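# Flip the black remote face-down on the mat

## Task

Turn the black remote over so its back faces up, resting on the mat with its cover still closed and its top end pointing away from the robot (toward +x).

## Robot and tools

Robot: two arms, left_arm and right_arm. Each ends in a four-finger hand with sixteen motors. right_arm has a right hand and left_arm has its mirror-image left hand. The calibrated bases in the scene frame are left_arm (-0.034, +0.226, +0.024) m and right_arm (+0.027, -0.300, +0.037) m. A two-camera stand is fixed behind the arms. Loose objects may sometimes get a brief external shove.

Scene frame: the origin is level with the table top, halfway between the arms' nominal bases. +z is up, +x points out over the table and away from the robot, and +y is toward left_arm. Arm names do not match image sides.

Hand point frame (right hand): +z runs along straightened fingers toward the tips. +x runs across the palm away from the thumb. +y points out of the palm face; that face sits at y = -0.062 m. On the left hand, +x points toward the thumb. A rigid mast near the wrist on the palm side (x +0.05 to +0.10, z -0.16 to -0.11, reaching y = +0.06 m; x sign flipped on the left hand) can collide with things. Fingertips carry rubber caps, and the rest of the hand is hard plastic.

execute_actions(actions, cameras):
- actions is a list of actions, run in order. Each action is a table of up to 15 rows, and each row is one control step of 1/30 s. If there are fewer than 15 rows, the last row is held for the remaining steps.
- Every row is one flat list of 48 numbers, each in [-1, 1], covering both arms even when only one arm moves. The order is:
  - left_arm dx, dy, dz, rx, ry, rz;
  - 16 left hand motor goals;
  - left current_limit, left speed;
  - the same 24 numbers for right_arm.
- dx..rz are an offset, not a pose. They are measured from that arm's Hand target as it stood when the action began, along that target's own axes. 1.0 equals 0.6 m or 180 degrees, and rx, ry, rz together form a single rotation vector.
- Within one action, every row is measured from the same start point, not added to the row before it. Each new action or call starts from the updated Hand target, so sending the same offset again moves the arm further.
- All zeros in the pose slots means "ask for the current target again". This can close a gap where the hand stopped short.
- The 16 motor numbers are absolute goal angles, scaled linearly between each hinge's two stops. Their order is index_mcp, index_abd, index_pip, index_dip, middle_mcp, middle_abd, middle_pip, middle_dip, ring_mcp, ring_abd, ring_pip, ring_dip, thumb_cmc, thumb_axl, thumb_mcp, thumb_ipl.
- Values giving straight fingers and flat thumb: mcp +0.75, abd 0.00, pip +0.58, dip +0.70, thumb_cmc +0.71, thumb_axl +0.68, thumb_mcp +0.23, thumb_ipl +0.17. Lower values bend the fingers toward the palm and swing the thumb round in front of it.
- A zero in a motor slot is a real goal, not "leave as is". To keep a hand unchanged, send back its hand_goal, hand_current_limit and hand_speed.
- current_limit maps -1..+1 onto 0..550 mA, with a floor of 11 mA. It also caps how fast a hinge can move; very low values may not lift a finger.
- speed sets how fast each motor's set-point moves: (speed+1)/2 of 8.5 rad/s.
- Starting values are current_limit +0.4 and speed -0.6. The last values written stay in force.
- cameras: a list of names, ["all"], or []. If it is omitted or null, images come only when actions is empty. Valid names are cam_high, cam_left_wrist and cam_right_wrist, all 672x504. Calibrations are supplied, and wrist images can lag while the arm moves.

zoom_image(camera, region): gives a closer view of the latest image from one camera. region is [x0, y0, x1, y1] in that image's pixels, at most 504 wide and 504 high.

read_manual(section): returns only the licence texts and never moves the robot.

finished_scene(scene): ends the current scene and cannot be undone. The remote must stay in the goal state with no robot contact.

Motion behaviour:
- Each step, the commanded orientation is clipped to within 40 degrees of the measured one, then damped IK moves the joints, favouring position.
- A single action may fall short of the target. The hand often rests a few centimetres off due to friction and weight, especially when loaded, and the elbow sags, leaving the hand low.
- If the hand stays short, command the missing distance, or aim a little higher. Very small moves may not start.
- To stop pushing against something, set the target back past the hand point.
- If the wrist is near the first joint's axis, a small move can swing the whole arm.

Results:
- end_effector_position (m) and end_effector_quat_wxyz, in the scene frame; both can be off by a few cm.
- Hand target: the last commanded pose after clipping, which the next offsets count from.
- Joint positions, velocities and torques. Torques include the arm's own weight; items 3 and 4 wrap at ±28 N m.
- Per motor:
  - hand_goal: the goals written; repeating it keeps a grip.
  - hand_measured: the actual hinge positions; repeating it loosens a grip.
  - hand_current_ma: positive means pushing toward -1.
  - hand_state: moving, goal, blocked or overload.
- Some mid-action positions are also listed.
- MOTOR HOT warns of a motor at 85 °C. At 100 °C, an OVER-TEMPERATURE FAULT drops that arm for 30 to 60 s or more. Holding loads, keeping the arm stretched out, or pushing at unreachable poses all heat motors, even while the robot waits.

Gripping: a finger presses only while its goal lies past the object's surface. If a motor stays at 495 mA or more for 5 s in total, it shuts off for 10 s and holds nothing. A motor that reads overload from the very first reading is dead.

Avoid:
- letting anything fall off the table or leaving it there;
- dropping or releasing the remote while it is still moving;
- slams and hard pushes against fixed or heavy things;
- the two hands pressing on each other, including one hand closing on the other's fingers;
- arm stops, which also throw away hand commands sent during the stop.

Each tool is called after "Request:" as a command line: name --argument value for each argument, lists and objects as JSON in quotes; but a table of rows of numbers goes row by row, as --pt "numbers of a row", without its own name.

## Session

Request:
execute_actions --actions '[]'

Scene clock: 0.00 s.
left_arm: end_effector_position=(+0.4448, -0.2302, +0.3253) hand_goal=(+0.754, +0.000, +0.576, +0.696, +0.754, +0.000, +0.576, +0.696, +0.754, +0.000, +0.576, +0.696, +0.714, +0.678, +0.226, +0.168) hand_measured=(+0.754, +0.000, +0.576, +0.696, +0.754, +0.000, +0.576, +0.696, +0.754, +0.000, +0.576, +0.696, +0.714, +0.678, +0.226, +0.168) hand_current_ma=(+0, +0, +0, +0, +0, +0, +0, +0, +0, +0, +0, +0, +0, +0, +0, +0) hand_state=(goal, goal, goal, goal, goal, goal, goal, overload, goal, goal, goal, goal, goal, goal, goal, goal) hand_current_limit=0.40 hand_speed=-0.60 end_effector_quat_wxyz=(+0.229, +0.825, +0.242, +0.456) | right_arm: end_effector_position=(+0.4573, -0.4956, +0.3601) hand_goal=(+0.754, +0.000, +0.576, +0.696, +0.754, +0.000, +0.576, +0.696, +0.754, +0.000, +0.576, +0.696, +0.714, +0.678, +0.226, +0.168) hand_measured=(+0.754, +0.000, +0.576, +0.696, +0.754, +0.000, +0.576, +0.696, +0.754, +0.000, +0.576, +0.696, +0.714, +0.678, +0.226, +0.168) hand_current_ma=(+0, +0, +0, +0, +0, +0, +0, +0, +0, +0, +0, +0, +0, +0, +0, +0) hand_state=(goal, goal, goal, goal, goal, goal, goal, goal, goal, goal, goal, goal, goal, goal, goal, goal) hand_current_limit=0.40 hand_speed=-0.60 end_effector_quat_wxyz=(+0.092, +0.956, +0.087, +0.266)
Joint positions: left_arm=[-0.891 1.522 1.119 -0.223 -0.611 0.426] | right_arm=[-0.305 1.173 1.218 -1.046 0.001 1.149]
Joint velocities: within noise
Joint torques (N m): no reading
Heat: left arm: hottest elbow 26 °C; right arm: hottest elbow 30 °C.
Hand target: left_arm +0.4485, -0.2348, +0.3509; +0.248, +0.814, +0.247, +0.463 | right_arm +0.4629, -0.4969, +0.3766; +0.097, +0.951, +0.086, +0.281
camera_calibration:
cam_left_wrist: T_world_to_cam=[[-0.489942, 0.0613696, -0.869592, 0.481762], [-0.507477, 0.790998, 0.341743, 0.251441], [0.708819, 0.608732, -0.3564, 0.0662113], [0, 0, 0, 1]] pos_world=[0.316704, -0.26876, 0.356606]
cam_right_wrist: T_world_to_cam=[[-0.559462, -0.802412, -0.207695, -0.0357909], [-0.818803, 0.496136, 0.288808, 0.471156], [-0.128698, 0.331638, -0.934587, 0.681261], [0, 0, 0, 1]] pos_world=[0.453438, -0.488409, 0.49319]

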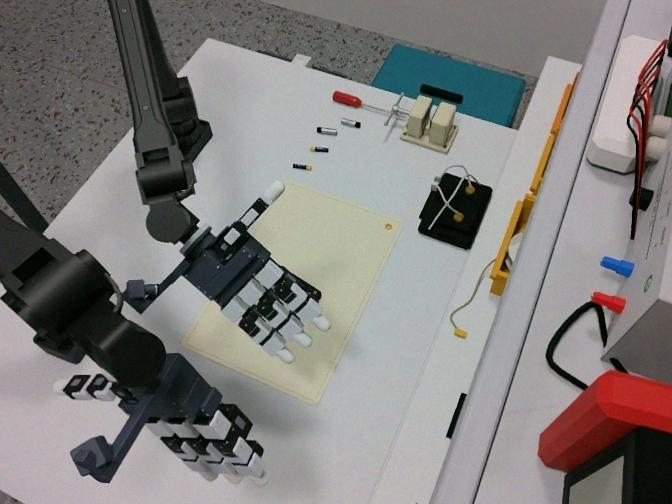

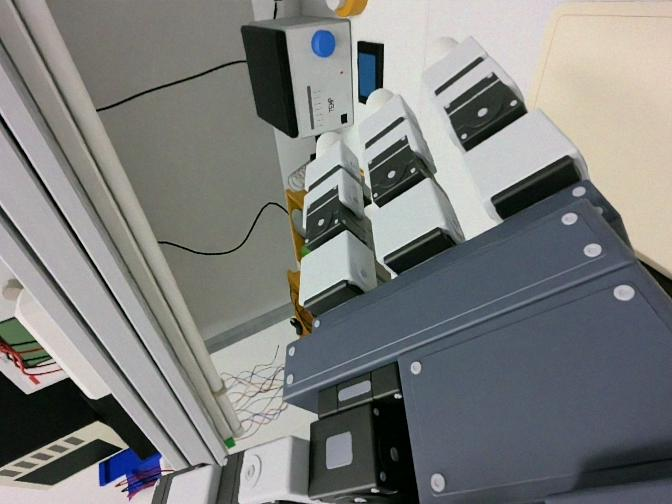

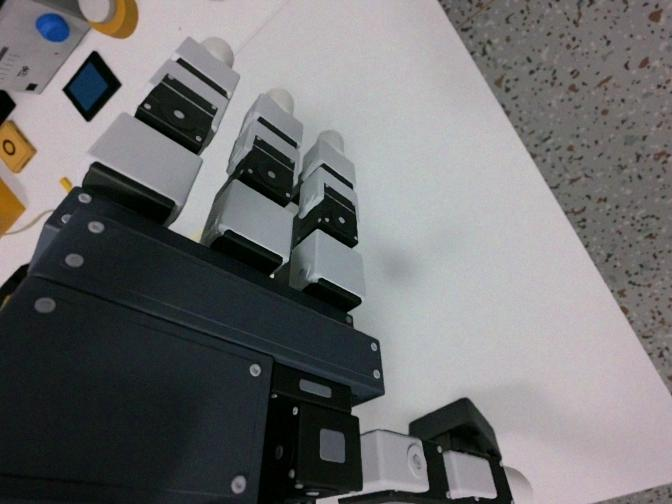

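Request:
execute_actions --actions '[[[0.0632,-0.0754,-0.0175,0.0503,-0.0727,0.0258,0.754,0.05,0.576,0.696,0.754,0,-0.3,0.696,0.754,-0.05,0.576,0.696,0.714,0.678,0.226,0.168,0.4,-0.8,0,0,0,0,0,0,0.754,0,0.576,0.696,0.754,0,0.576,0.696,0.754,0,0.576,0.696,0.714,0.678,0.226,0.168,0.4,-0.6]],[[0.0526,-0.083,-0.0182,0.0503,-0.0727,0.0258,0.754,0.05,0.576,0.696,0.754,0,-1,0.696,0.754,-0.05,0.576,0.696,0.714,0.678,0.226,0.168,0.4,-0.8,0,0,0,0,0,0,0.754,0,0.576,0.696,0.754,0,0.576,0.696,0.754,0,0.576,0.696,0.714,0.678,0.226,0.168,0.4,-0.6]],[[0.0417,-0.0895,-0.0153,0.0503,-0.0727,0.0258,0.754,0.05,0.576,0.696,0.754,0,-1,0.696,0.754,-0.05,0.576,0.696,0.714,0.678,0.226,0.168,0.4,-0.8,0,0,0,0,0,0,0.754,0,0.576,0.696,0.754,0,0.576,0.696,0.754,0,0.576,0.696,0.714,0.678,0.226,0.168,0.4,-0.6]],[[0.0314,-0.0944,-0.0091,0.0503,-0.0727,0.0258,0.754,0.05,0.576,0.696,0.754,0,-1,0.696,0.754,-0.05,0.576,0.696,0.714,0.678,0.226,0.168,0.4,-0.8,0,0,0,0,0,0,0.754,0,0.576,0.696,0.754,0,0.576,0.696,0.754,0,0.576,0.696,0.714,0.678,0.226,0.168,0.4,-0.6]],[[-0.03,-0.09,0,0,0,0,0.754,0.05,0.576,0.696,0.754,0,-1,0.696,0.754,-0.05,0.576,0.696,0.714,0.678,0.226,0.168,0.4,-0.8,0,0,0,0,0,0,0.754,0,0.576,0.696,0.754,0,0.576,0.696,0.754,0,0.576,0.696,0.714,0.678,0.226,0.168,0.4,-0.6]]]' --cameras '["all"]'

Scene clock: 5.93 s.
left_arm: end_effector_position=(+0.4217, +0.0498, +0.3429) hand_goal=(+0.754, +0.050, +0.576, +0.696, +0.754, +0.000, -1.000, +0.696, +0.754, -0.050, +0.576, +0.696, +0.714, +0.678, +0.226, +0.168) hand_measured=(+0.754, +0.048, +0.576, +0.696, +0.756, -0.002, -0.992, +0.696, +0.754, -0.052, +0.576, +0.696, +0.714, +0.678, +0.224, +0.168) hand_current_ma=(-2, -7, +2, +0, +6, -3, +27, +0, -2, -2, +2, +0, +2, -2, -10, -1) hand_state=(goal, goal, goal, goal, goal, goal, goal, overload, goal, goal, goal, goal, goal, goal, goal, goal) hand_current_limit=0.40 hand_speed=-0.80 end_effector_quat_wxyz=(+0.002, +0.993, +0.115, +0.005) | right_arm: end_effector_position=(+0.4573, -0.4956, +0.3601) hand_goal=(+0.754, +0.000, +0.576, +0.696, +0.754, +0.000, +0.576, +0.696, +0.754, +0.000, +0.576, +0.696, +0.714, +0.678, +0.226, +0.168) hand_measured=(+0.754, +0.000, +0.576, +0.696, +0.754, +0.000, +0.576, +0.696, +0.754, +0.000, +0.576, +0.696, +0.714, +0.678, +0.224, +0.168) hand_current_ma=(-4, +0, +3, +0, -4, +0, +3, +0, -4, +0, +3, +0, +1, -4, -9, -2) hand_state=(goal, goal, goal, goal, goal, goal, goal, goal, goal, goal, goal, goal, goal, goal, goal, goal) hand_current_limit=0.40 hand_speed=-0.60 end_effector_quat_wxyz=(+0.092, +0.956, +0.087, +0.266)
Joint positions: left_arm=[-0.23 1.451 1.584 -1.692 0.001 1.106] | right_arm=[-0.305 1.173 1.218 -1.046 0.001 1.149]
Joint torques (N m): left_arm=[1.08 -11.46 8.38 0.21 0.16 0.16] | right_arm=[1.08 -6.95 10.92 1.76 0.14 -0.07]
Heat: left arm: hottest elbow 27 °C; right arm: hottest elbow 31 °C.
Hand target: left_arm +0.4189, +0.0537, +0.3510; +0.000, +0.994, +0.113, +0.001 | right_arm +0.4629, -0.4969, +0.3766; +0.097, +0.951, +0.086, +0.281
Off the commanded pose: left_arm 0.009 m, 1 deg | right_arm 0.017 m, 2 deg.
joint sent to its limit (left arm) — joint 4 (wrist pitch), lower limit. The joint targets still meet the commanded pose.
Step readings (end_effector_position of left_arm | right_arm):
0: (+0.4448, -0.2302, +0.3253) | (+0.4573, -0.4956, +0.3601)
1: (+0.4445, -0.2308, +0.3249) | (+0.4573, -0.4956, +0.3601)
2: (+0.4428, -0.2317, +0.3211) | (+0.4573, -0.4956, +0.3601)
4: (+0.4366, -0.2286, +0.3116) | (+0.4573, -0.4956, +0.3601)
8: (+0.4370, -0.1945, +0.3146) | (+0.4573, -0.4956, +0.3601)
15: (+0.4408, -0.1658, +0.3221) | (+0.4573, -0.4956, +0.3601)
16: (+0.4395, -0.1664, +0.3205) | (+0.4573, -0.4956, +0.3601)
17: (+0.4369, -0.1662, +0.3160) | (+0.4573, -0.4956, +0.3601)
19: (+0.4290, -0.1624, +0.3057) | (+0.4573, -0.4956, +0.3601)
23: (+0.4320, -0.1249, +0.2978) | (+0.4573, -0.4956, +0.3601)
30: (+0.4418, -0.1068, +0.3173) | (+0.4573, -0.4956, +0.3601)
31: (+0.4409, -0.1078, +0.3189) | (+0.4573, -0.4956, +0.3601)
32: (+0.4374, -0.1074, +0.3195) | (+0.4573, -0.4956, +0.3601)
34: (+0.4281, -0.1012, +0.3186) | (+0.4573, -0.4956, +0.3601)
38: (+0.4324, -0.0634, +0.3265) | (+0.4573, -0.4956, +0.3601)
45: (+0.4418, -0.0469, +0.3352) | (+0.4573, -0.4956, +0.3601)
46: (+0.4411, -0.0476, +0.3339) | (+0.4573, -0.4956, +0.3601)
47: (+0.4381, -0.0460, +0.3315) | (+0.4573, -0.4956, +0.3601)
49: (+0.4309, -0.0398, +0.3285) | (+0.4573, -0.4956, +0.3601)
53: (+0.4377, -0.0058, +0.3294) | (+0.4573, -0.4956, +0.3601)
60: (+0.4427, +0.0114, +0.3304) | (+0.4573, -0.4956, +0.3601)
61: (+0.4420, +0.0112, +0.3300) | (+0.4573, -0.4956, +0.3601)
62: (+0.4411, +0.0118, +0.3298) | (+0.4573, -0.4956, +0.3601)
64: (+0.4386, +0.0150, +0.3301) | (+0.4573, -0.4956, +0.3601)
68: (+0.4295, +0.0355, +0.3319) | (+0.4573, -0.4956, +0.3601)
75: (+0.4237, +0.0501, +0.3446) | (+0.4573, -0.4956, +0.3601)
camera_calibration:
cam_left_wrist: T_world_to_cam=[[-0.88144, 0.47228, 0.00387861, 0.31368], [0.325806, 0.602081, 0.728937, -0.462557], [0.341927, 0.643778, -0.68457, 0.183757], [0, 0, 0, 1]] pos_world=[0.364362, 0.0120534, 0.461753]
cam_right_wrist: T_world_to_cam=[[-0.559462, -0.802412, -0.207695, -0.0357909], [-0.818803, 0.496136, 0.288808, 0.471156], [-0.128698, 0.331638, -0.934587, 0.681261], [0, 0, 0, 1]] pos_world=[0.453438, -0.488409, 0.49319]

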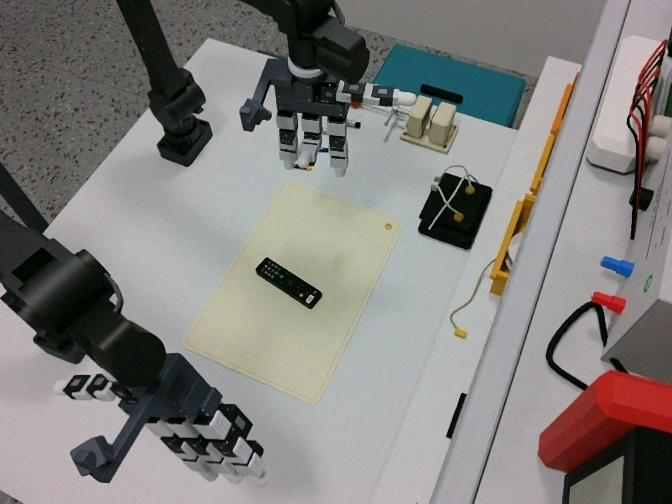

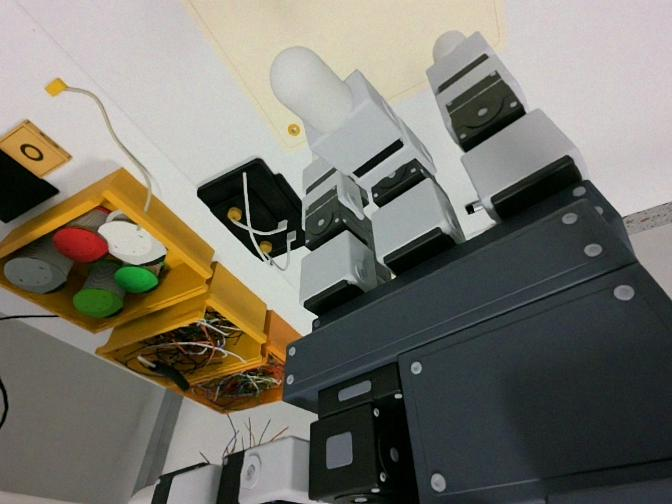

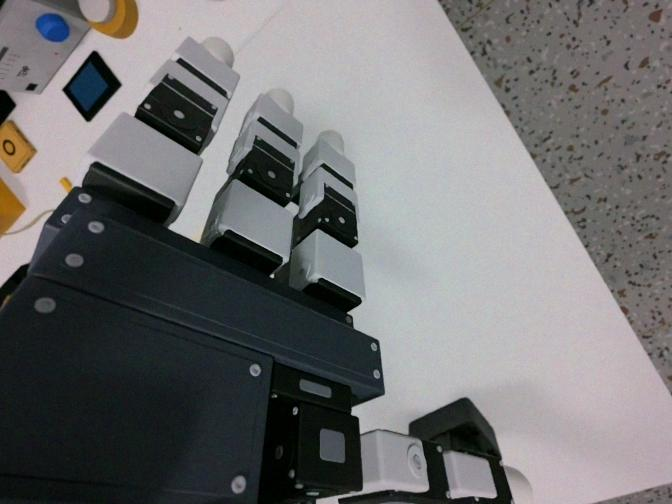

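Request:
zoom_image --camera "cam_high" --region '[240, 240, 340, 320]'

Scaled by 5.040.

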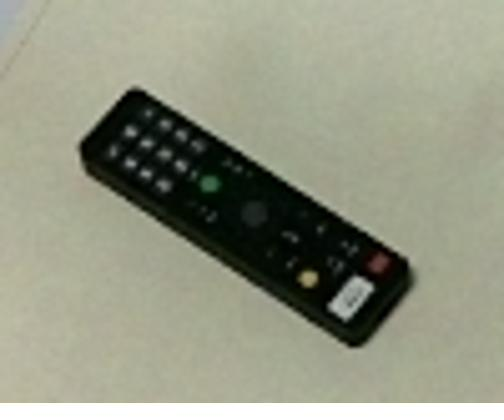

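Request:
execute_actions --actions '[[[-0.0084,0.0289,0.0583,0,0,-0.09,0.754,0.08,0.576,0.696,0.754,0,-1,0.696,0.754,-0.08,0.576,0.696,0.714,0.678,0.226,0.168,0.4,-0.8,0,0,0,0,0,0,0.754,0,0.576,0.696,0.754,0,0.576,0.696,0.754,0,0.576,0.696,0.714,0.678,0.226,0.168,0.4,-0.6]],[[-0.0161,0.0254,0.0583,0,0,-0.09,0.754,0.08,0.576,0.696,0.754,0,-1,0.696,0.754,-0.08,0.576,0.696,0.714,0.678,0.226,0.168,0.4,-0.8,0,0,0,0,0,0,0.754,0,0.576,0.696,0.754,0,0.576,0.696,0.754,0,0.576,0.696,0.714,0.678,0.226,0.168,0.4,-0.6]],[[-0.0225,0.0199,0.0583,0,0,-0.09,0.754,0.08,0.576,0.696,0.754,0,-1,0.696,0.754,-0.08,0.576,0.696,0.714,0.678,0.226,0.168,0.4,-0.8,0,0,0,0,0,0,0.754,0,0.576,0.696,0.754,0,0.576,0.696,0.754,0,0.576,0.696,0.714,0.678,0.226,0.168,0.4,-0.6]],[[-0.0272,0.0128,0.0583,0,0,-0.09,0.754,0.08,0.576,0.696,0.754,0,-1,0.696,0.754,-0.08,0.576,0.696,0.714,0.678,0.226,0.168,0.4,-0.8,0,0,0,0,0,0,0.754,0,0.576,0.696,0.754,0,0.576,0.696,0.754,0,0.576,0.696,0.714,0.678,0.226,0.168,0.4,-0.6]]]' --cameras '["cam_high","cam_left_wrist"]'

Request:
zoom_image --camera "cam_left_wrist" --region '[240, 0, 500, 180]'

Scene clock: 13.40 s.
left_arm: end_effector_position=(+0.4094, -0.0121, +0.2041) hand_goal=(+0.754, +0.080, +0.576, +0.696, +0.754, +0.000, -1.000, +0.696, +0.754, -0.080, +0.576, +0.696, +0.714, +0.678, +0.226, +0.168) hand_measured=(+0.754, +0.078, +0.576, +0.696, +0.756, -0.002, -0.992, +0.696, +0.754, -0.078, +0.576, +0.696, +0.714, +0.678, +0.224, +0.168) hand_current_ma=(-2, -4, +2, +0, +6, -3, +24, +0, -2, +7, +2, +0, +1, -2, -11, -1) hand_state=(goal, goal, goal, goal, goal, goal, goal, overload, goal, goal, goal, goal, goal, goal, goal, goal) hand_current_limit=0.40 hand_speed=-0.80 end_effector_quat_wxyz=(-0.012, +0.780, +0.625, -0.006) | right_arm: end_effector_position=(+0.4573, -0.4956, +0.3601) hand_goal=(+0.754, +0.000, +0.576, +0.696, +0.754, +0.000, +0.576, +0.696, +0.754, +0.000, +0.576, +0.696, +0.714, +0.678, +0.226, +0.168) hand_measured=(+0.754, +0.000, +0.576, +0.696, +0.754, +0.000, +0.576, +0.696, +0.754, +0.000, +0.576, +0.696, +0.714, +0.678, +0.224, +0.168) hand_current_ma=(-4, +0, +3, +0, -4, +0, +3, +0, -4, +0, +3, +0, +1, -4, -9, -2) hand_state=(goal, goal, goal, goal, goal, goal, goal, goal, goal, goal, goal, goal, goal, goal, goal, goal) hand_current_limit=0.40 hand_speed=-0.60 end_effector_quat_wxyz=(+0.092, +0.956, +0.087, +0.266)
Joint positions: left_arm=[-0.592 1.502 1.281 -1.375 0.004 -0.376] | right_arm=[-0.305 1.173 1.218 -1.046 0.001 1.149]
Joint torques (N m): left_arm=[-0.26 -10.46 8.77 0.81 -0.11 -0.09] | right_arm=[1.67 -7.12 11.04 1.83 0.11 -0.08]
Heat: left arm: hottest elbow 28 °C; right arm: hottest elbow 33 °C.
Hand target: left_arm +0.4151, -0.0184, +0.2111; +0.000, +0.778, +0.628, +0.001 | right_arm +0.4629, -0.4969, +0.3766; +0.097, +0.951, +0.086, +0.281
Off the commanded pose: left_arm 0.011 m, 2 deg | right_arm 0.017 m, 2 deg.
Step readings (end_effector_position of left_arm | right_arm):
0: (+0.4217, +0.0498, +0.3429) | (+0.4573, -0.4956, +0.3601)
1: (+0.4216, +0.0499, +0.3424) | (+0.4573, -0.4956, +0.3601)
2: (+0.4216, +0.0503, +0.3409) | (+0.4573, -0.4956, +0.3601)
4: (+0.4195, +0.0515, +0.3317) | (+0.4573, -0.4956, +0.3601)
8: (+0.4104, +0.0446, +0.3082) | (+0.4573, -0.4956, +0.3601)
15: (+0.4134, +0.0377, +0.3018) | (+0.4573, -0.4956, +0.3601)
16: (+0.4143, +0.0381, +0.3017) | (+0.4573, -0.4956, +0.3601)
17: (+0.4154, +0.0370, +0.3009) | (+0.4573, -0.4956, +0.3601)
19: (+0.4167, +0.0359, +0.2949) | (+0.4573, -0.4956, +0.3601)
23: (+0.4091, +0.0242, +0.2757) | (+0.4573, -0.4956, +0.3601)
30: (+0.4110, +0.0187, +0.2695) | (+0.4573, -0.4956, +0.3601)
31: (+0.4118, +0.0195, +0.2692) | (+0.4573, -0.4956, +0.3601)
32: (+0.4128, +0.0187, +0.2685) | (+0.4573, -0.4956, +0.3601)
34: (+0.4153, +0.0175, +0.2638) | (+0.4573, -0.4956, +0.3601)
38: (+0.4079, +0.0057, +0.2493) | (+0.4573, -0.4956, +0.3601)
45: (+0.4089, +0.0014, +0.2440) | (+0.4573, -0.4956, +0.3601)
46: (+0.4095, +0.0022, +0.2441) | (+0.4573, -0.4956, +0.3601)
47: (+0.4102, +0.0018, +0.2437) | (+0.4573, -0.4956, +0.3601)
49: (+0.4129, +0.0000, +0.2404) | (+0.4573, -0.4956, +0.3601)
53: (+0.4102, -0.0133, +0.2221) | (+0.4573, -0.4956, +0.3601)
60: (+0.4089, -0.0165, +0.2038) | (+0.4573, -0.4956, +0.3601)
camera_calibration:
cam_left_wrist: T_world_to_cam=[[-0.808474, -0.587851, 0.0282868, 0.284955], [-0.37693, 0.554108, 0.742218, -0.0357173], [-0.451988, 0.589402, -0.669561, 0.454081], [0, 0, 0, 1]] pos_world=[0.422155, -0.0803337, 0.322485]
Images, in order (width x height): cam_high 672x504, cam_left_wrist 672x504.

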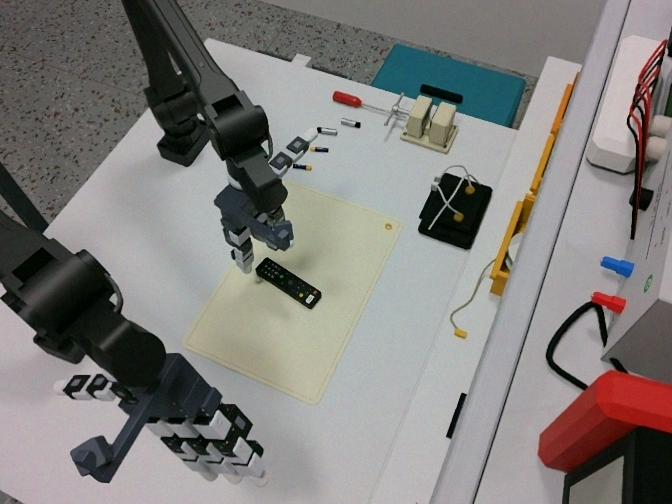

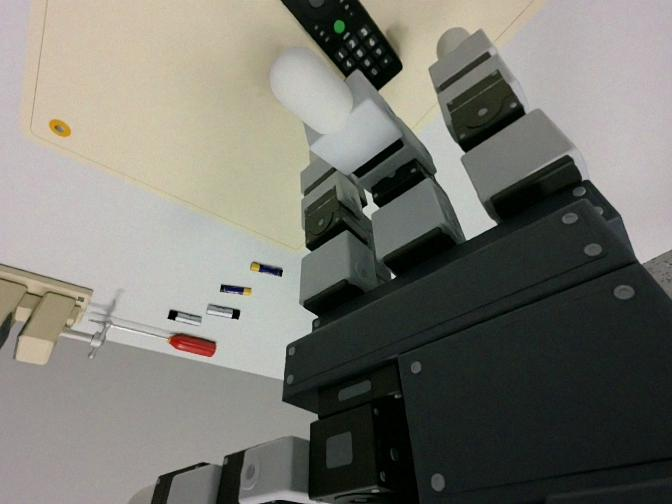

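Scaled by 1.938.

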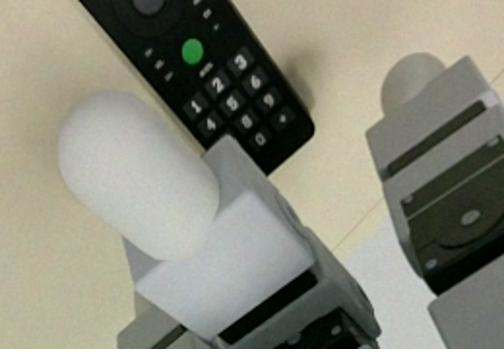

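Request:
execute_actions --actions '[[[0.0055,0.0073,0.03,0,0,0.0078,0.754,0.08,0.576,0.696,0.754,0,-1,0.696,0.754,-0.08,0.576,0.696,0.714,0.678,0.226,0.168,0.4,-0.8,0,0,0,0,0,0,0.754,0,0.576,0.696,0.754,0,0.576,0.696,0.754,0,0.576,0.696,0.714,0.678,0.226,0.168,0.4,-0.6]],[[0,0,0.035,0,0,0,0.754,0.08,0.576,0.696,0.754,0,-1,0.696,0.754,-0.08,0.576,0.696,0.714,0.678,0.226,0.168,0.4,-0.8,0,0,0,0,0,0,0.754,0,0.576,0.696,0.754,0,0.576,0.696,0.754,0,0.576,0.696,0.714,0.678,0.226,0.168,0.4,-0.6]],[[0,0,0.032,0,0,0,0.754,0.08,0.576,0.696,0.754,0,-1,0.696,0.754,-0.08,0.576,0.696,0.714,0.678,0.226,0.168,0.4,-0.8,0,0,0,0,0,0,0.754,0,0.576,0.696,0.754,0,0.576,0.696,0.754,0,0.576,0.696,0.714,0.678,0.226,0.168,0.4,-0.6]]]' --cameras '["cam_left_wrist","cam_high"]'

Request:
zoom_image --camera "cam_left_wrist" --region '[240, 0, 500, 180]'

Request:
zoom_image --camera "cam_high" --region '[220, 210, 340, 320]'

Scene clock: 16.83 s.
left_arm: end_effector_position=(+0.4130, -0.0152, +0.1516) hand_goal=(+0.754, +0.080, +0.576, +0.696, +0.754, +0.000, -1.000, +0.696, +0.754, -0.080, +0.576, +0.696, +0.714, +0.678, +0.226, +0.168) hand_measured=(+0.754, +0.078, +0.576, +0.696, +0.756, -0.002, -0.992, +0.696, +0.754, -0.078, +0.576, +0.696, +0.714, +0.678, +0.224, +0.168) hand_current_ma=(-2, -4, +2, +0, +6, -3, +24, +0, -2, +7, +2, +0, +1, -2, -11, -1) hand_state=(goal, goal, goal, goal, goal, goal, goal, overload, goal, goal, goal, goal, goal, goal, goal, goal) hand_current_limit=0.40 hand_speed=-0.80 end_effector_quat_wxyz=(-0.006, +0.785, +0.620, -0.003) | right_arm: end_effector_position=(+0.4573, -0.4956, +0.3601) hand_goal=(+0.754, +0.000, +0.576, +0.696, +0.754, +0.000, +0.576, +0.696, +0.754, +0.000, +0.576, +0.696, +0.714, +0.678, +0.226, +0.168) hand_measured=(+0.754, +0.000, +0.576, +0.696, +0.754, +0.000, +0.576, +0.696, +0.754, +0.000, +0.576, +0.696, +0.714, +0.678, +0.224, +0.168) hand_current_ma=(-4, +0, +3, +0, -4, +0, +3, +0, -4, +0, +3, +0, +1, -4, -9, -2) hand_state=(goal, goal, goal, goal, goal, goal, goal, goal, goal, goal, goal, goal, goal, goal, goal, goal) hand_current_limit=0.40 hand_speed=-0.60 end_effector_quat_wxyz=(+0.092, +0.956, +0.087, +0.266)
Joint positions: left_arm=[-0.592 1.545 1.184 -1.224 0.002 -0.362] | right_arm=[-0.305 1.173 1.218 -1.046 0.001 1.149]
Joint torques (N m): left_arm=[0.67 -10.87 7.79 0.84 -0.11 0.16] | right_arm=[1.67 -6.89 11.03 1.73 0.12 -0.06]
Heat: left arm: hottest elbow 28 °C; right arm: hottest elbow 33 °C.
Hand target: left_arm +0.4201, -0.0160, +0.1527; +0.000, +0.786, +0.618, +0.001 | right_arm +0.4629, -0.4969, +0.3766; +0.097, +0.951, +0.086, +0.281
Off the commanded pose: left_arm 0.007 m, 1 deg | right_arm 0.017 m, 2 deg.
Step readings (end_effector_position of left_arm | right_arm):
0: (+0.4094, -0.0120, +0.2041) | (+0.4573, -0.4956, +0.3601)
1: (+0.4095, -0.0120, +0.2041) | (+0.4573, -0.4956, +0.3601)
2: (+0.4100, -0.0122, +0.2040) | (+0.4573, -0.4956, +0.3601)
4: (+0.4123, -0.0138, +0.2036) | (+0.4573, -0.4956, +0.3601)
8: (+0.4133, -0.0147, +0.1988) | (+0.4573, -0.4956, +0.3601)
15: (+0.4130, -0.0150, +0.1928) | (+0.4573, -0.4956, +0.3601)
16: (+0.4132, -0.0152, +0.1928) | (+0.4573, -0.4956, +0.3601)
17: (+0.4137, -0.0155, +0.1923) | (+0.4573, -0.4956, +0.3601)
19: (+0.4147, -0.0162, +0.1891) | (+0.4573, -0.4956, +0.3601)
23: (+0.4130, -0.0151, +0.1777) | (+0.4573, -0.4956, +0.3601)
30: (+0.4126, -0.0149, +0.1699) | (+0.4573, -0.4956, +0.3601)
31: (+0.4128, -0.0150, +0.1700) | (+0.4573, -0.4956, +0.3601)
32: (+0.4133, -0.0154, +0.1696) | (+0.4573, -0.4956, +0.3601)
34: (+0.4145, -0.0162, +0.1673) | (+0.4573, -0.4956, +0.3601)
38: (+0.4134, -0.0155, +0.1587) | (+0.4573, -0.4956, +0.3601)
45: (+0.4128, -0.0151, +0.1516) | (+0.4573, -0.4956, +0.3601)
camera_calibration:
cam_left_wrist: T_world_to_cam=[[-0.816808, -0.576483, 0.0222041, 0.292046], [-0.377334, 0.562959, 0.73532, 0.00773722], [-0.436399, 0.592237, -0.677356, 0.417282], [0, 0, 0, 1]] pos_world=[0.423566, -0.0831264, 0.270475]
Images, in order (width x height): cam_high 672x504, cam_left_wrist 672x504.

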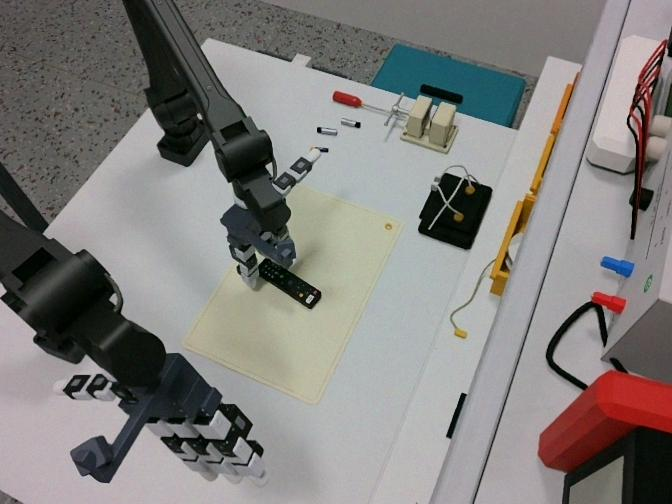

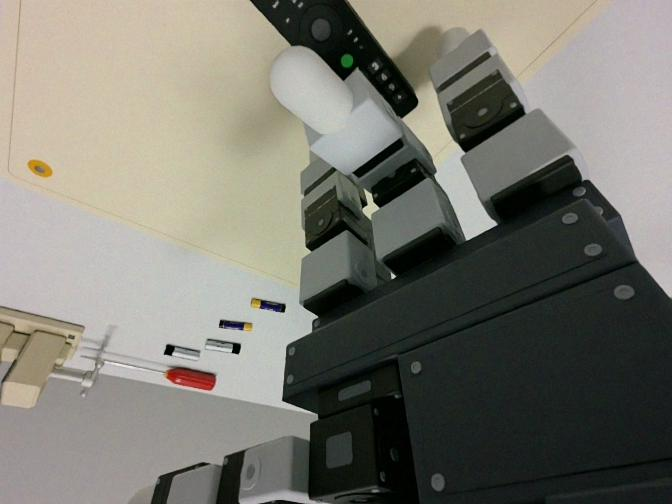

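Scaled by 1.938.

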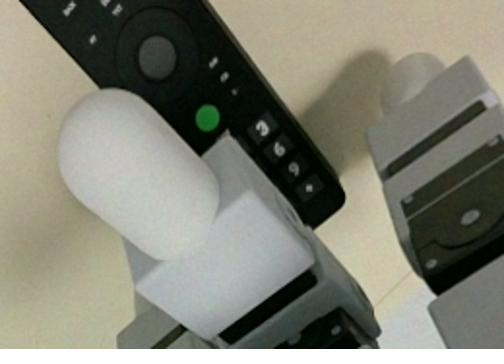

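Scaled by 4.200.

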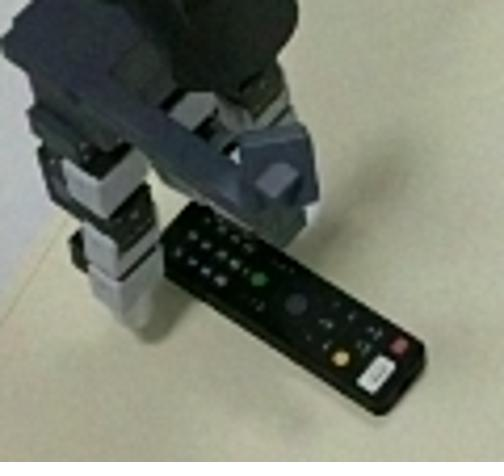

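Request:
execute_actions --actions '[[[0.0133,-0.002,0.012,0,0,0,0.754,0.08,0.576,0.696,0.754,0,-1,0.696,0.754,-0.08,0.576,0.696,0.714,0.678,0.226,0.168,0.4,-0.8,0,0,0,0,0,0,0.754,0,0.576,0.696,0.754,0,0.576,0.696,0.754,0,0.576,0.696,0.714,0.678,0.226,0.168,0.4,-0.6]],[[0,0,0.015,0,0,0,0.754,0.06,0.576,0.696,0.754,0,-1,0.696,0.754,-0.06,0.576,0.696,0.714,0.678,0.226,0.168,0.5,-0.9,0,0,0,0,0,0,0.754,0,0.576,0.696,0.754,0,0.576,0.696,0.754,0,0.576,0.696,0.714,0.678,0.226,0.168,0.4,-0.6]],[[0,0,0.0115,0,0,0,0.754,0.06,0.576,0.696,0.754,0,-1,0.696,0.754,-0.06,0.576,0.696,0.714,0.678,0.226,0.168,0.5,-0.9,0,0,0,0,0,0,0.754,0,0.576,0.696,0.754,0,0.576,0.696,0.754,0,0.576,0.696,0.714,0.678,0.226,0.168,0.4,-0.6]]]' --cameras '["cam_left_wrist","cam_high"]'

Request:
zoom_image --camera "cam_left_wrist" --region '[240, 0, 500, 180]'

Scene clock: 19.73 s.
left_arm: end_effector_position=(+0.4132, -0.0101, +0.1307) hand_goal=(+0.754, +0.060, +0.576, +0.696, +0.754, +0.000, -1.000, +0.696, +0.754, -0.060, +0.576, +0.696, +0.714, +0.678, +0.226, +0.168) hand_measured=(+0.754, +0.062, +0.576, +0.696, +0.756, -0.002, -0.992, +0.696, +0.754, -0.064, +0.576, +0.696, +0.714, +0.678, +0.224, +0.168) hand_current_ma=(-2, +7, +2, +0, +6, -3, +24, +0, -2, -7, +2, +0, +1, -2, -11, -1) hand_state=(goal, goal, goal, goal, goal, goal, goal, overload, goal, goal, goal, goal, goal, goal, goal, goal) hand_current_limit=0.50 hand_speed=-0.90 end_effector_quat_wxyz=(-0.004, +0.786, +0.618, -0.002) | right_arm: end_effector_position=(+0.4573, -0.4956, +0.3601) hand_goal=(+0.754, +0.000, +0.576, +0.696, +0.754, +0.000, +0.576, +0.696, +0.754, +0.000, +0.576, +0.696, +0.714, +0.678, +0.226, +0.168) hand_measured=(+0.754, +0.000, +0.576, +0.696, +0.754, +0.000, +0.576, +0.696, +0.754, +0.000, +0.576, +0.696, +0.714, +0.678, +0.224, +0.168) hand_current_ma=(-4, +0, +3, +0, -4, +0, +3, +0, -4, +0, +3, +0, +1, -4, -9, -2) hand_state=(goal, goal, goal, goal, goal, goal, goal, goal, goal, goal, goal, goal, goal, goal, goal, goal) hand_current_limit=0.40 hand_speed=-0.60 end_effector_quat_wxyz=(+0.092, +0.956, +0.087, +0.266)
Joint positions: left_arm=[-0.581 1.556 1.137 -1.161 0.002 -0.346] | right_arm=[-0.305 1.173 1.218 -1.046 0.001 1.149]
Joint torques (N m): left_arm=[0.97 -10.23 7.49 0.81 -0.09 0.15] | right_arm=[1.73 -7.24 11.03 1.77 0.14 -0.06]
Heat: left arm: hottest elbow 28 °C; right arm: hottest elbow 34 °C.
Hand target: left_arm +0.4208, -0.0080, +0.1298; +0.000, +0.786, +0.618, +0.001 | right_arm +0.4629, -0.4969, +0.3766; +0.097, +0.951, +0.086, +0.281
Off the commanded pose: left_arm 0.008 m, 1 deg | right_arm 0.017 m, 2 deg.
Step readings (end_effector_position of left_arm | right_arm):
0: (+0.4130, -0.0152, +0.1516) | (+0.4573, -0.4956, +0.3601)
1: (+0.4130, -0.0152, +0.1516) | (+0.4573, -0.4956, +0.3601)
2: (+0.4132, -0.0154, +0.1514) | (+0.4573, -0.4956, +0.3601)
4: (+0.4135, -0.0154, +0.1500) | (+0.4573, -0.4956, +0.3601)
8: (+0.4123, -0.0118, +0.1452) | (+0.4573, -0.4956, +0.3601)
15: (+0.4128, -0.0098, +0.1438) | (+0.4573, -0.4956, +0.3601)
16: (+0.4129, -0.0099, +0.1438) | (+0.4573, -0.4956, +0.3601)
17: (+0.4130, -0.0100, +0.1436) | (+0.4573, -0.4956, +0.3601)
19: (+0.4138, -0.0105, +0.1429) | (+0.4573, -0.4956, +0.3601)
23: (+0.4133, -0.0102, +0.1402) | (+0.4573, -0.4956, +0.3601)
30: (+0.4131, -0.0101, +0.1380) | (+0.4573, -0.4956, +0.3601)
31: (+0.4131, -0.0101, +0.1380) | (+0.4573, -0.4956, +0.3601)
32: (+0.4134, -0.0103, +0.1380) | (+0.4573, -0.4956, +0.3601)
34: (+0.4140, -0.0107, +0.1373) | (+0.4573, -0.4956, +0.3601)
38: (+0.4135, -0.0104, +0.1336) | (+0.4573, -0.4956, +0.3601)
45: (+0.4131, -0.0101, +0.1306) | (+0.4573, -0.4956, +0.3601)
camera_calibration:
cam_left_wrist: T_world_to_cam=[[-0.819969, -0.572044, 0.020393, 0.297128], [-0.377171, 0.56675, 0.732487, 0.020647], [-0.430572, 0.592925, -0.680476, 0.398184], [0, 0, 0, 1]] pos_world=[0.42287, -0.0778243, 0.249771]
Images, in order (width x height): cam_high 672x504, cam_left_wrist 672x504.

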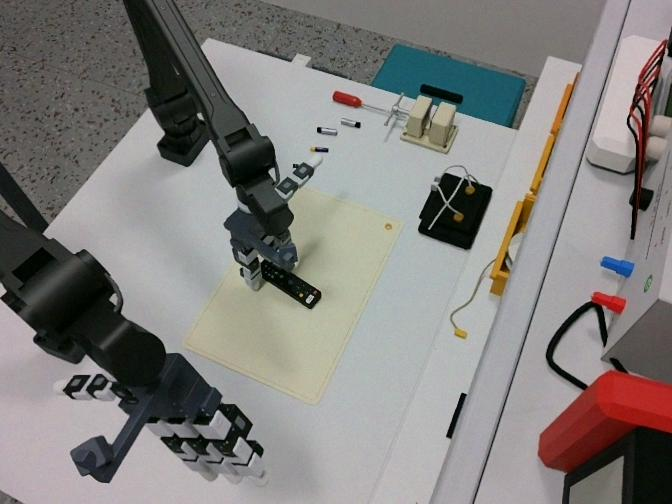

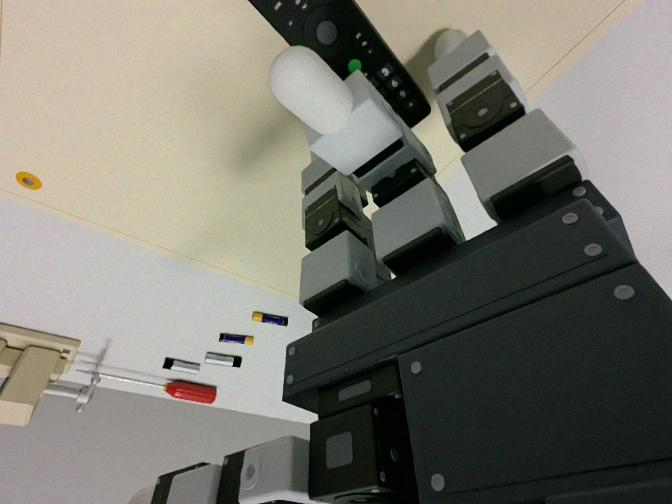

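Scaled by 1.938.

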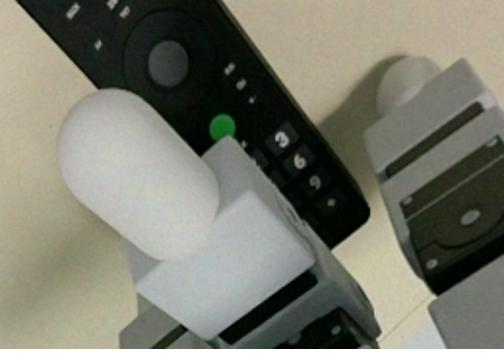

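Request:
execute_actions --actions '[[[0,0,0,0,0,0,0.754,-0.08,0.576,0.696,0.754,0,-1,0.696,0.754,0.08,0.576,0.696,0.714,0.678,0.226,0.168,0.5,-0.9,0,0,0,0,0,0,0.754,0,0.576,0.696,0.754,0,0.576,0.696,0.754,0,0.576,0.696,0.714,0.678,0.226,0.168,0.4,-0.6]],[[0,0,0,0,0,0,0.754,-0.16,0.576,0.696,0.754,0,-1,0.696,0.754,0.15,0.576,0.696,0.714,0.678,0.226,0.168,0.5,-0.9,0,0,0,0,0,0,0.754,0,0.576,0.696,0.754,0,0.576,0.696,0.754,0,0.576,0.696,0.714,0.678,0.226,0.168,0.4,-0.6]],[[0,0,0,0,0,0,0.754,-0.31,0.576,0.696,0.754,0,-1,0.696,0.754,0.30,0.576,0.696,0.714,0.678,0.226,0.168,0.5,-0.9,0,0,0,0,0,0,0.754,0,0.576,0.696,0.754,0,0.576,0.696,0.754,0,0.576,0.696,0.714,0.678,0.226,0.168,0.4,-0.6]],[[0,0,-0.03,0,0,0,0.754,-0.31,0.576,0.696,0.754,0,-1,0.696,0.754,0.30,0.576,0.696,0.714,0.678,0.226,0.168,0.5,-0.9,0,0,0,0,0,0,0.754,0,0.576,0.696,0.754,0,0.576,0.696,0.754,0,0.576,0.696,0.714,0.678,0.226,0.168,0.4,-0.6]],[[0,0,-0.018,0,0,0,0.754,-0.31,0.576,0.696,0.754,0,-1,0.696,0.754,0.30,0.576,0.696,0.714,0.678,0.226,0.168,0.5,-0.9,0,0,0,0,0,0,0.754,0,0.576,0.696,0.754,0,0.576,0.696,0.754,0,0.576,0.696,0.714,0.678,0.226,0.168,0.4,-0.6]]]' --cameras '["cam_left_wrist","cam_high"]'

Request:
zoom_image --camera "cam_left_wrist" --region '[240, 0, 500, 180]'

Request:
zoom_image --camera "cam_high" --region '[220, 210, 340, 320]'

Scene clock: 23.40 s.
left_arm: end_effector_position=(+0.4028, -0.0032, +0.1275) hand_goal=(+0.754, -0.310, +0.576, +0.696, +0.754, +0.000, -1.000, +0.696, +0.754, +0.300, +0.576, +0.696, +0.714, +0.678, +0.226, +0.168) hand_measured=(+0.750, -0.178, +0.576, +0.696, +0.756, -0.002, -0.992, +0.696, +0.752, +0.156, +0.576, +0.696, +0.714, +0.678, +0.224, +0.168) hand_current_ma=(-12, +412, -2, +0, +6, -3, +24, +0, -6, -412, +1, +0, +1, -2, -11, -1) hand_state=(goal, blocked, goal, goal, goal, goal, goal, overload, goal, blocked, goal, goal, goal, goal, goal, goal) hand_current_limit=0.50 hand_speed=-0.90 end_effector_quat_wxyz=(-0.028, +0.786, +0.617, -0.010) | right_arm: end_effector_position=(+0.4573, -0.4956, +0.3601) hand_goal=(+0.754, +0.000, +0.576, +0.696, +0.754, +0.000, +0.576, +0.696, +0.754, +0.000, +0.576, +0.696, +0.714, +0.678, +0.226, +0.168) hand_measured=(+0.754, +0.000, +0.576, +0.696, +0.754, +0.000, +0.576, +0.696, +0.754, +0.000, +0.576, +0.696, +0.714, +0.678, +0.224, +0.168) hand_current_ma=(-4, +0, +3, +0, -4, +0, +3, +0, -4, +0, +3, +0, +1, -4, -9, -2) hand_state=(goal, goal, goal, goal, goal, goal, goal, goal, goal, goal, goal, goal, goal, goal, goal, goal) hand_current_limit=0.40 hand_speed=-0.60 end_effector_quat_wxyz=(+0.092, +0.956, +0.087, +0.266)
Joint positions: left_arm=[-0.581 1.556 1.137 -1.211 0.001 -0.346] | right_arm=[-0.305 1.173 1.218 -1.046 0.001 1.149]
Joint torques (N m): left_arm=[1.14 -12.75 10.69 -0.2 -0.12 0.13] | right_arm=[1.49 -7.65 11 1.7 0.15 -0.04]
Heat: left arm: hottest elbow 28 °C; right arm: hottest elbow 34 °C.
Hand target: left_arm +0.4208, -0.0080, +0.1587; +0.000, +0.786, +0.618, +0.001 | right_arm +0.4629, -0.4969, +0.3766; +0.097, +0.951, +0.086, +0.281
Off the commanded pose: left_arm 0.036 m, 3 deg | right_arm 0.017 m, 2 deg.
Step readings (end_effector_position of left_arm | right_arm):
0: (+0.4132, -0.0101, +0.1307) | (+0.4573, -0.4956, +0.3601)
1: (+0.4132, -0.0101, +0.1307) | (+0.4573, -0.4956, +0.3601)
2: (+0.4132, -0.0101, +0.1307) | (+0.4573, -0.4956, +0.3601)
4: (+0.4132, -0.0101, +0.1307) | (+0.4573, -0.4956, +0.3601)
8: (+0.4132, -0.0101, +0.1307) | (+0.4573, -0.4956, +0.3601)
15: (+0.4132, -0.0101, +0.1307) | (+0.4573, -0.4956, +0.3601)
16: (+0.4132, -0.0101, +0.1307) | (+0.4573, -0.4956, +0.3601)
17: (+0.4132, -0.0101, +0.1307) | (+0.4573, -0.4956, +0.3601)
19: (+0.4132, -0.0101, +0.1307) | (+0.4573, -0.4956, +0.3601)
23: (+0.4132, -0.0102, +0.1307) | (+0.4573, -0.4956, +0.3601)
30: (+0.4132, -0.0102, +0.1307) | (+0.4573, -0.4956, +0.3601)
31: (+0.4132, -0.0102, +0.1307) | (+0.4573, -0.4956, +0.3601)
32: (+0.4132, -0.0102, +0.1307) | (+0.4573, -0.4956, +0.3601)
34: (+0.4132, -0.0102, +0.1307) | (+0.4573, -0.4956, +0.3601)
38: (+0.4132, -0.0102, +0.1307) | (+0.4573, -0.4956, +0.3601)
45: (+0.4132, -0.0101, +0.1307) | (+0.4573, -0.4956, +0.3601)
46: (+0.4132, -0.0101, +0.1307) | (+0.4573, -0.4956, +0.3601)
47: (+0.4132, -0.0101, +0.1307) | (+0.4573, -0.4956, +0.3601)
49: (+0.4127, -0.0098, +0.1305) | (+0.4573, -0.4956, +0.3601)
53: (+0.4102, -0.0081, +0.1297) | (+0.4573, -0.4956, +0.3601)
60: (+0.4089, -0.0073, +0.1293) | (+0.4573, -0.4956, +0.3601)
61: (+0.4088, -0.0072, +0.1293) | (+0.4573, -0.4956, +0.3601)
62: (+0.4084, -0.0069, +0.1291) | (+0.4573, -0.4956, +0.3601)
64: (+0.4065, -0.0057, +0.1286) | (+0.4573, -0.4956, +0.3601)
68: (+0.4038, -0.0039, +0.1278) | (+0.4573, -0.4956, +0.3601)
75: (+0.4029, -0.0033, +0.1275) | (+0.4573, -0.4956, +0.3601)
camera_calibration:
cam_left_wrist: T_world_to_cam=[[-0.81897, -0.572546, 0.0384696, 0.289901], [-0.345916, 0.546065, 0.762991, -0.00138692], [-0.457854, 0.611559, -0.645263, 0.393949], [0, 0, 0, 1]] pos_world=[0.417311, -0.0741846, 0.244107]
Images, in order (width x height): cam_high 672x504, cam_left_wrist 672x504.

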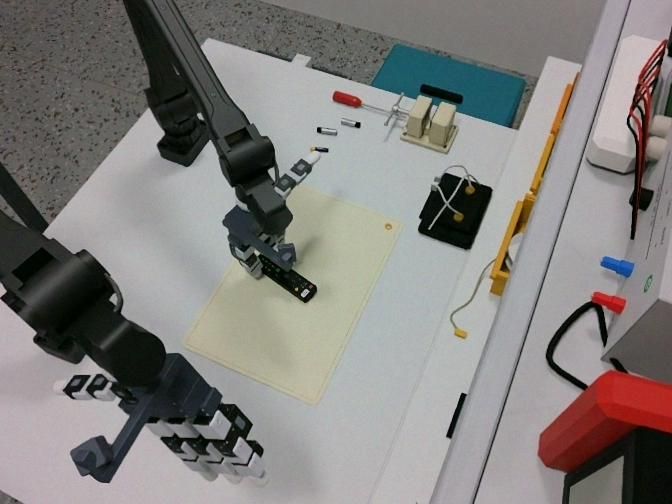

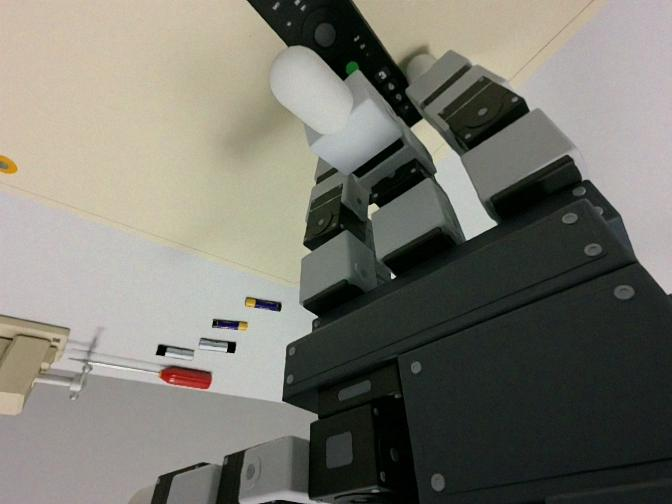

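Scaled by 1.938.

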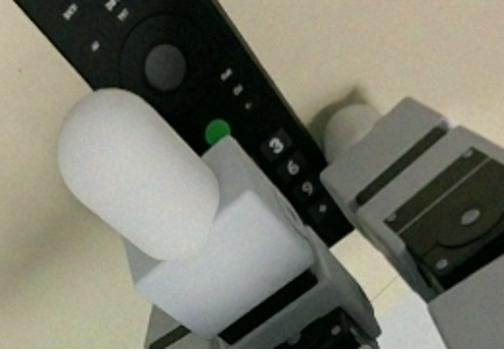

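Scaled by 4.200.

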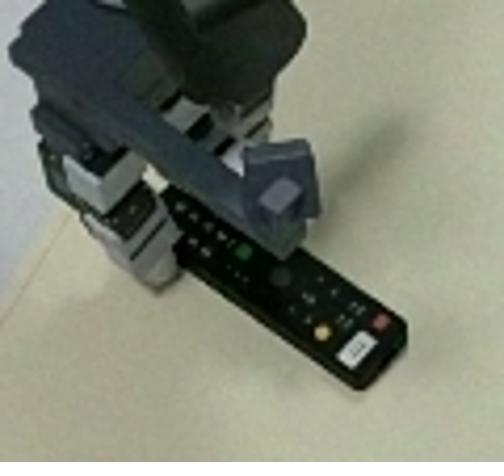

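Request:
execute_actions --actions '[[[0,0.006,-0.015,0,0,0,0.754,-0.31,0.576,0.696,0.754,0,-1,0.696,0.754,0.30,0.576,0.696,0.714,0.678,0.226,0.168,0.5,-0.9,0,0,0,0,0,0,0.754,0,0.576,0.696,0.754,0,0.576,0.696,0.754,0,0.576,0.696,0.714,0.678,0.226,0.168,0.4,-0.6]],[[0,0.006,-0.02,0,0,0,0.754,-0.31,0.576,0.696,0.754,0,-1,0.696,0.754,0.30,0.576,0.696,0.714,0.678,0.226,0.168,0.5,-0.9,0,0,0,0,0,0,0.754,0,0.576,0.696,0.754,0,0.576,0.696,0.754,0,0.576,0.696,0.714,0.678,0.226,0.168,0.4,-0.6]],[[0,0.006,-0.02,0,0,0,0.754,-0.31,0.576,0.696,0.754,0,-1,0.696,0.754,0.30,0.576,0.696,0.714,0.678,0.226,0.168,0.5,-0.9,0,0,0,0,0,0,0.754,0,0.576,0.696,0.754,0,0.576,0.696,0.754,0,0.576,0.696,0.714,0.678,0.226,0.168,0.4,-0.6]]]' --cameras '["cam_left_wrist","cam_high"]'

Request:
zoom_image --camera "cam_high" --region '[220, 210, 340, 320]'

Scene clock: 25.83 s.
left_arm: end_effector_position=(+0.4121, -0.0062, +0.1578) hand_goal=(+0.754, -0.310, +0.576, +0.696, +0.754, +0.000, -1.000, +0.696, +0.754, +0.300, +0.576, +0.696, +0.714, +0.678, +0.226, +0.168) hand_measured=(+0.750, -0.178, +0.576, +0.696, +0.756, -0.002, -0.992, +0.696, +0.752, +0.156, +0.576, +0.696, +0.714, +0.678, +0.224, +0.168) hand_current_ma=(-11, +412, -2, +0, +6, -3, +24, +0, -4, -412, +1, +0, +1, -2, -11, -1) hand_state=(goal, blocked, goal, goal, goal, goal, goal, overload, goal, blocked, goal, goal, goal, goal, goal, goal) hand_current_limit=0.50 hand_speed=-0.90 end_effector_quat_wxyz=(-0.030, +0.786, +0.617, -0.011) | right_arm: end_effector_position=(+0.4573, -0.4956, +0.3601) hand_goal=(+0.754, +0.000, +0.576, +0.696, +0.754, +0.000, +0.576, +0.696, +0.754, +0.000, +0.576, +0.696, +0.714, +0.678, +0.226, +0.168) hand_measured=(+0.754, +0.000, +0.576, +0.696, +0.754, +0.000, +0.576, +0.696, +0.754, +0.000, +0.576, +0.696, +0.714, +0.678, +0.224, +0.168) hand_current_ma=(-4, +0, +3, +0, -4, +0, +3, +0, -4, +0, +3, +0, +1, -4, -9, -2) hand_state=(goal, goal, goal, goal, goal, goal, goal, goal, goal, goal, goal, goal, goal, goal, goal, goal) hand_current_limit=0.40 hand_speed=-0.60 end_effector_quat_wxyz=(+0.092, +0.956, +0.087, +0.266)
Joint positions: left_arm=[-0.575 1.553 1.219 -1.301 0.001 -0.339] | right_arm=[-0.305 1.173 1.218 -1.046 0.001 1.149]
Joint torques (N m): left_arm=[1.26 -12.92 11.47 -0.27 -0.11 0.13] | right_arm=[1.79 -7.18 11 1.73 0.1 -0.08]
Heat: left arm: hottest elbow 29 °C; right arm: hottest elbow 35 °C.
Hand target: left_arm +0.4313, -0.0106, +0.1917; +0.000, +0.786, +0.618, +0.001 | right_arm +0.4629, -0.4969, +0.3766; +0.097, +0.951, +0.086, +0.281
Off the commanded pose: left_arm 0.039 m, 4 deg | right_arm 0.017 m, 2 deg.
Step readings (end_effector_position of left_arm | right_arm):
0: (+0.4028, -0.0032, +0.1275) | (+0.4573, -0.4956, +0.3601)
1: (+0.4027, -0.0032, +0.1275) | (+0.4573, -0.4956, +0.3601)
2: (+0.4024, -0.0030, +0.1275) | (+0.4573, -0.4956, +0.3601)
4: (+0.4020, -0.0028, +0.1286) | (+0.4573, -0.4956, +0.3601)
8: (+0.4029, -0.0031, +0.1318) | (+0.4573, -0.4956, +0.3601)
15: (+0.4035, -0.0034, +0.1335) | (+0.4573, -0.4956, +0.3601)
16: (+0.4035, -0.0034, +0.1336) | (+0.4573, -0.4956, +0.3601)
17: (+0.4035, -0.0034, +0.1341) | (+0.4573, -0.4956, +0.3601)
19: (+0.4038, -0.0032, +0.1363) | (+0.4573, -0.4956, +0.3601)
23: (+0.4064, -0.0041, +0.1425) | (+0.4573, -0.4956, +0.3601)
30: (+0.4079, -0.0049, +0.1461) | (+0.4573, -0.4956, +0.3601)
31: (+0.4080, -0.0049, +0.1462) | (+0.4573, -0.4956, +0.3601)
32: (+0.4079, -0.0049, +0.1466) | (+0.4573, -0.4956, +0.3601)
34: (+0.4079, -0.0045, +0.1486) | (+0.4573, -0.4956, +0.3601)
38: (+0.4106, -0.0057, +0.1550) | (+0.4573, -0.4956, +0.3601)
45: (+0.4121, -0.0062, +0.1578) | (+0.4573, -0.4956, +0.3601)
camera_calibration:
cam_left_wrist: T_world_to_cam=[[-0.819217, -0.572057, 0.0404243, 0.294488], [-0.342152, 0.544115, 0.766075, -0.0216966], [-0.460234, 0.61375, -0.641479, 0.419958], [0, 0, 0, 1]] pos_world=[0.427105, -0.0774797, 0.274111]
Images, in order (width x height): cam_high 672x504, cam_left_wrist 672x504.

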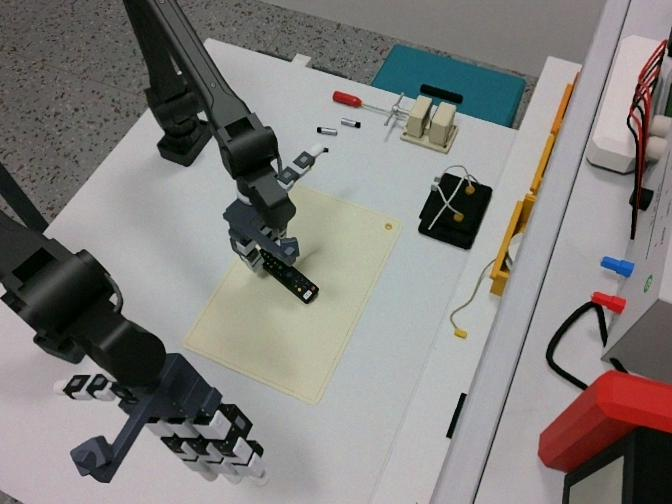

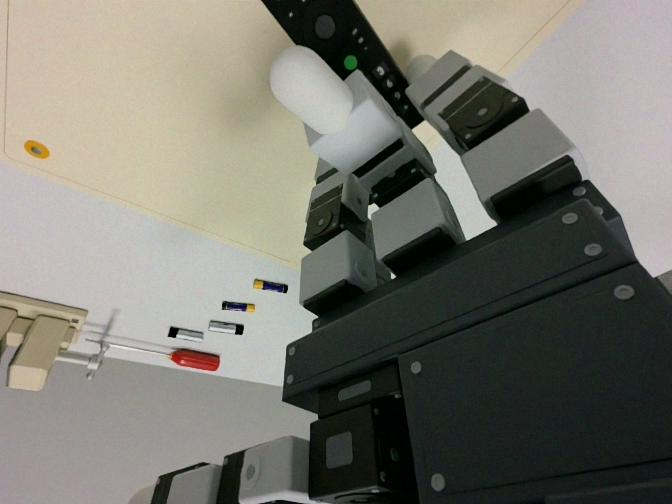

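Scaled by 4.200.

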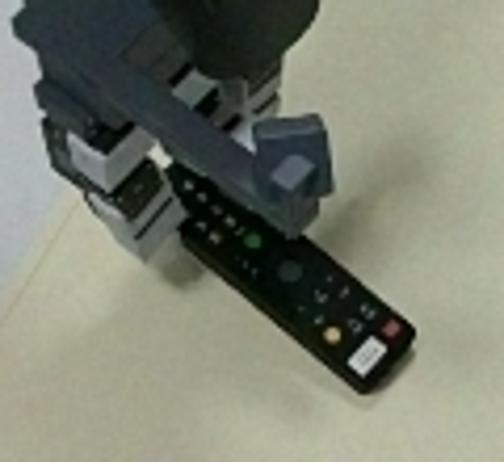

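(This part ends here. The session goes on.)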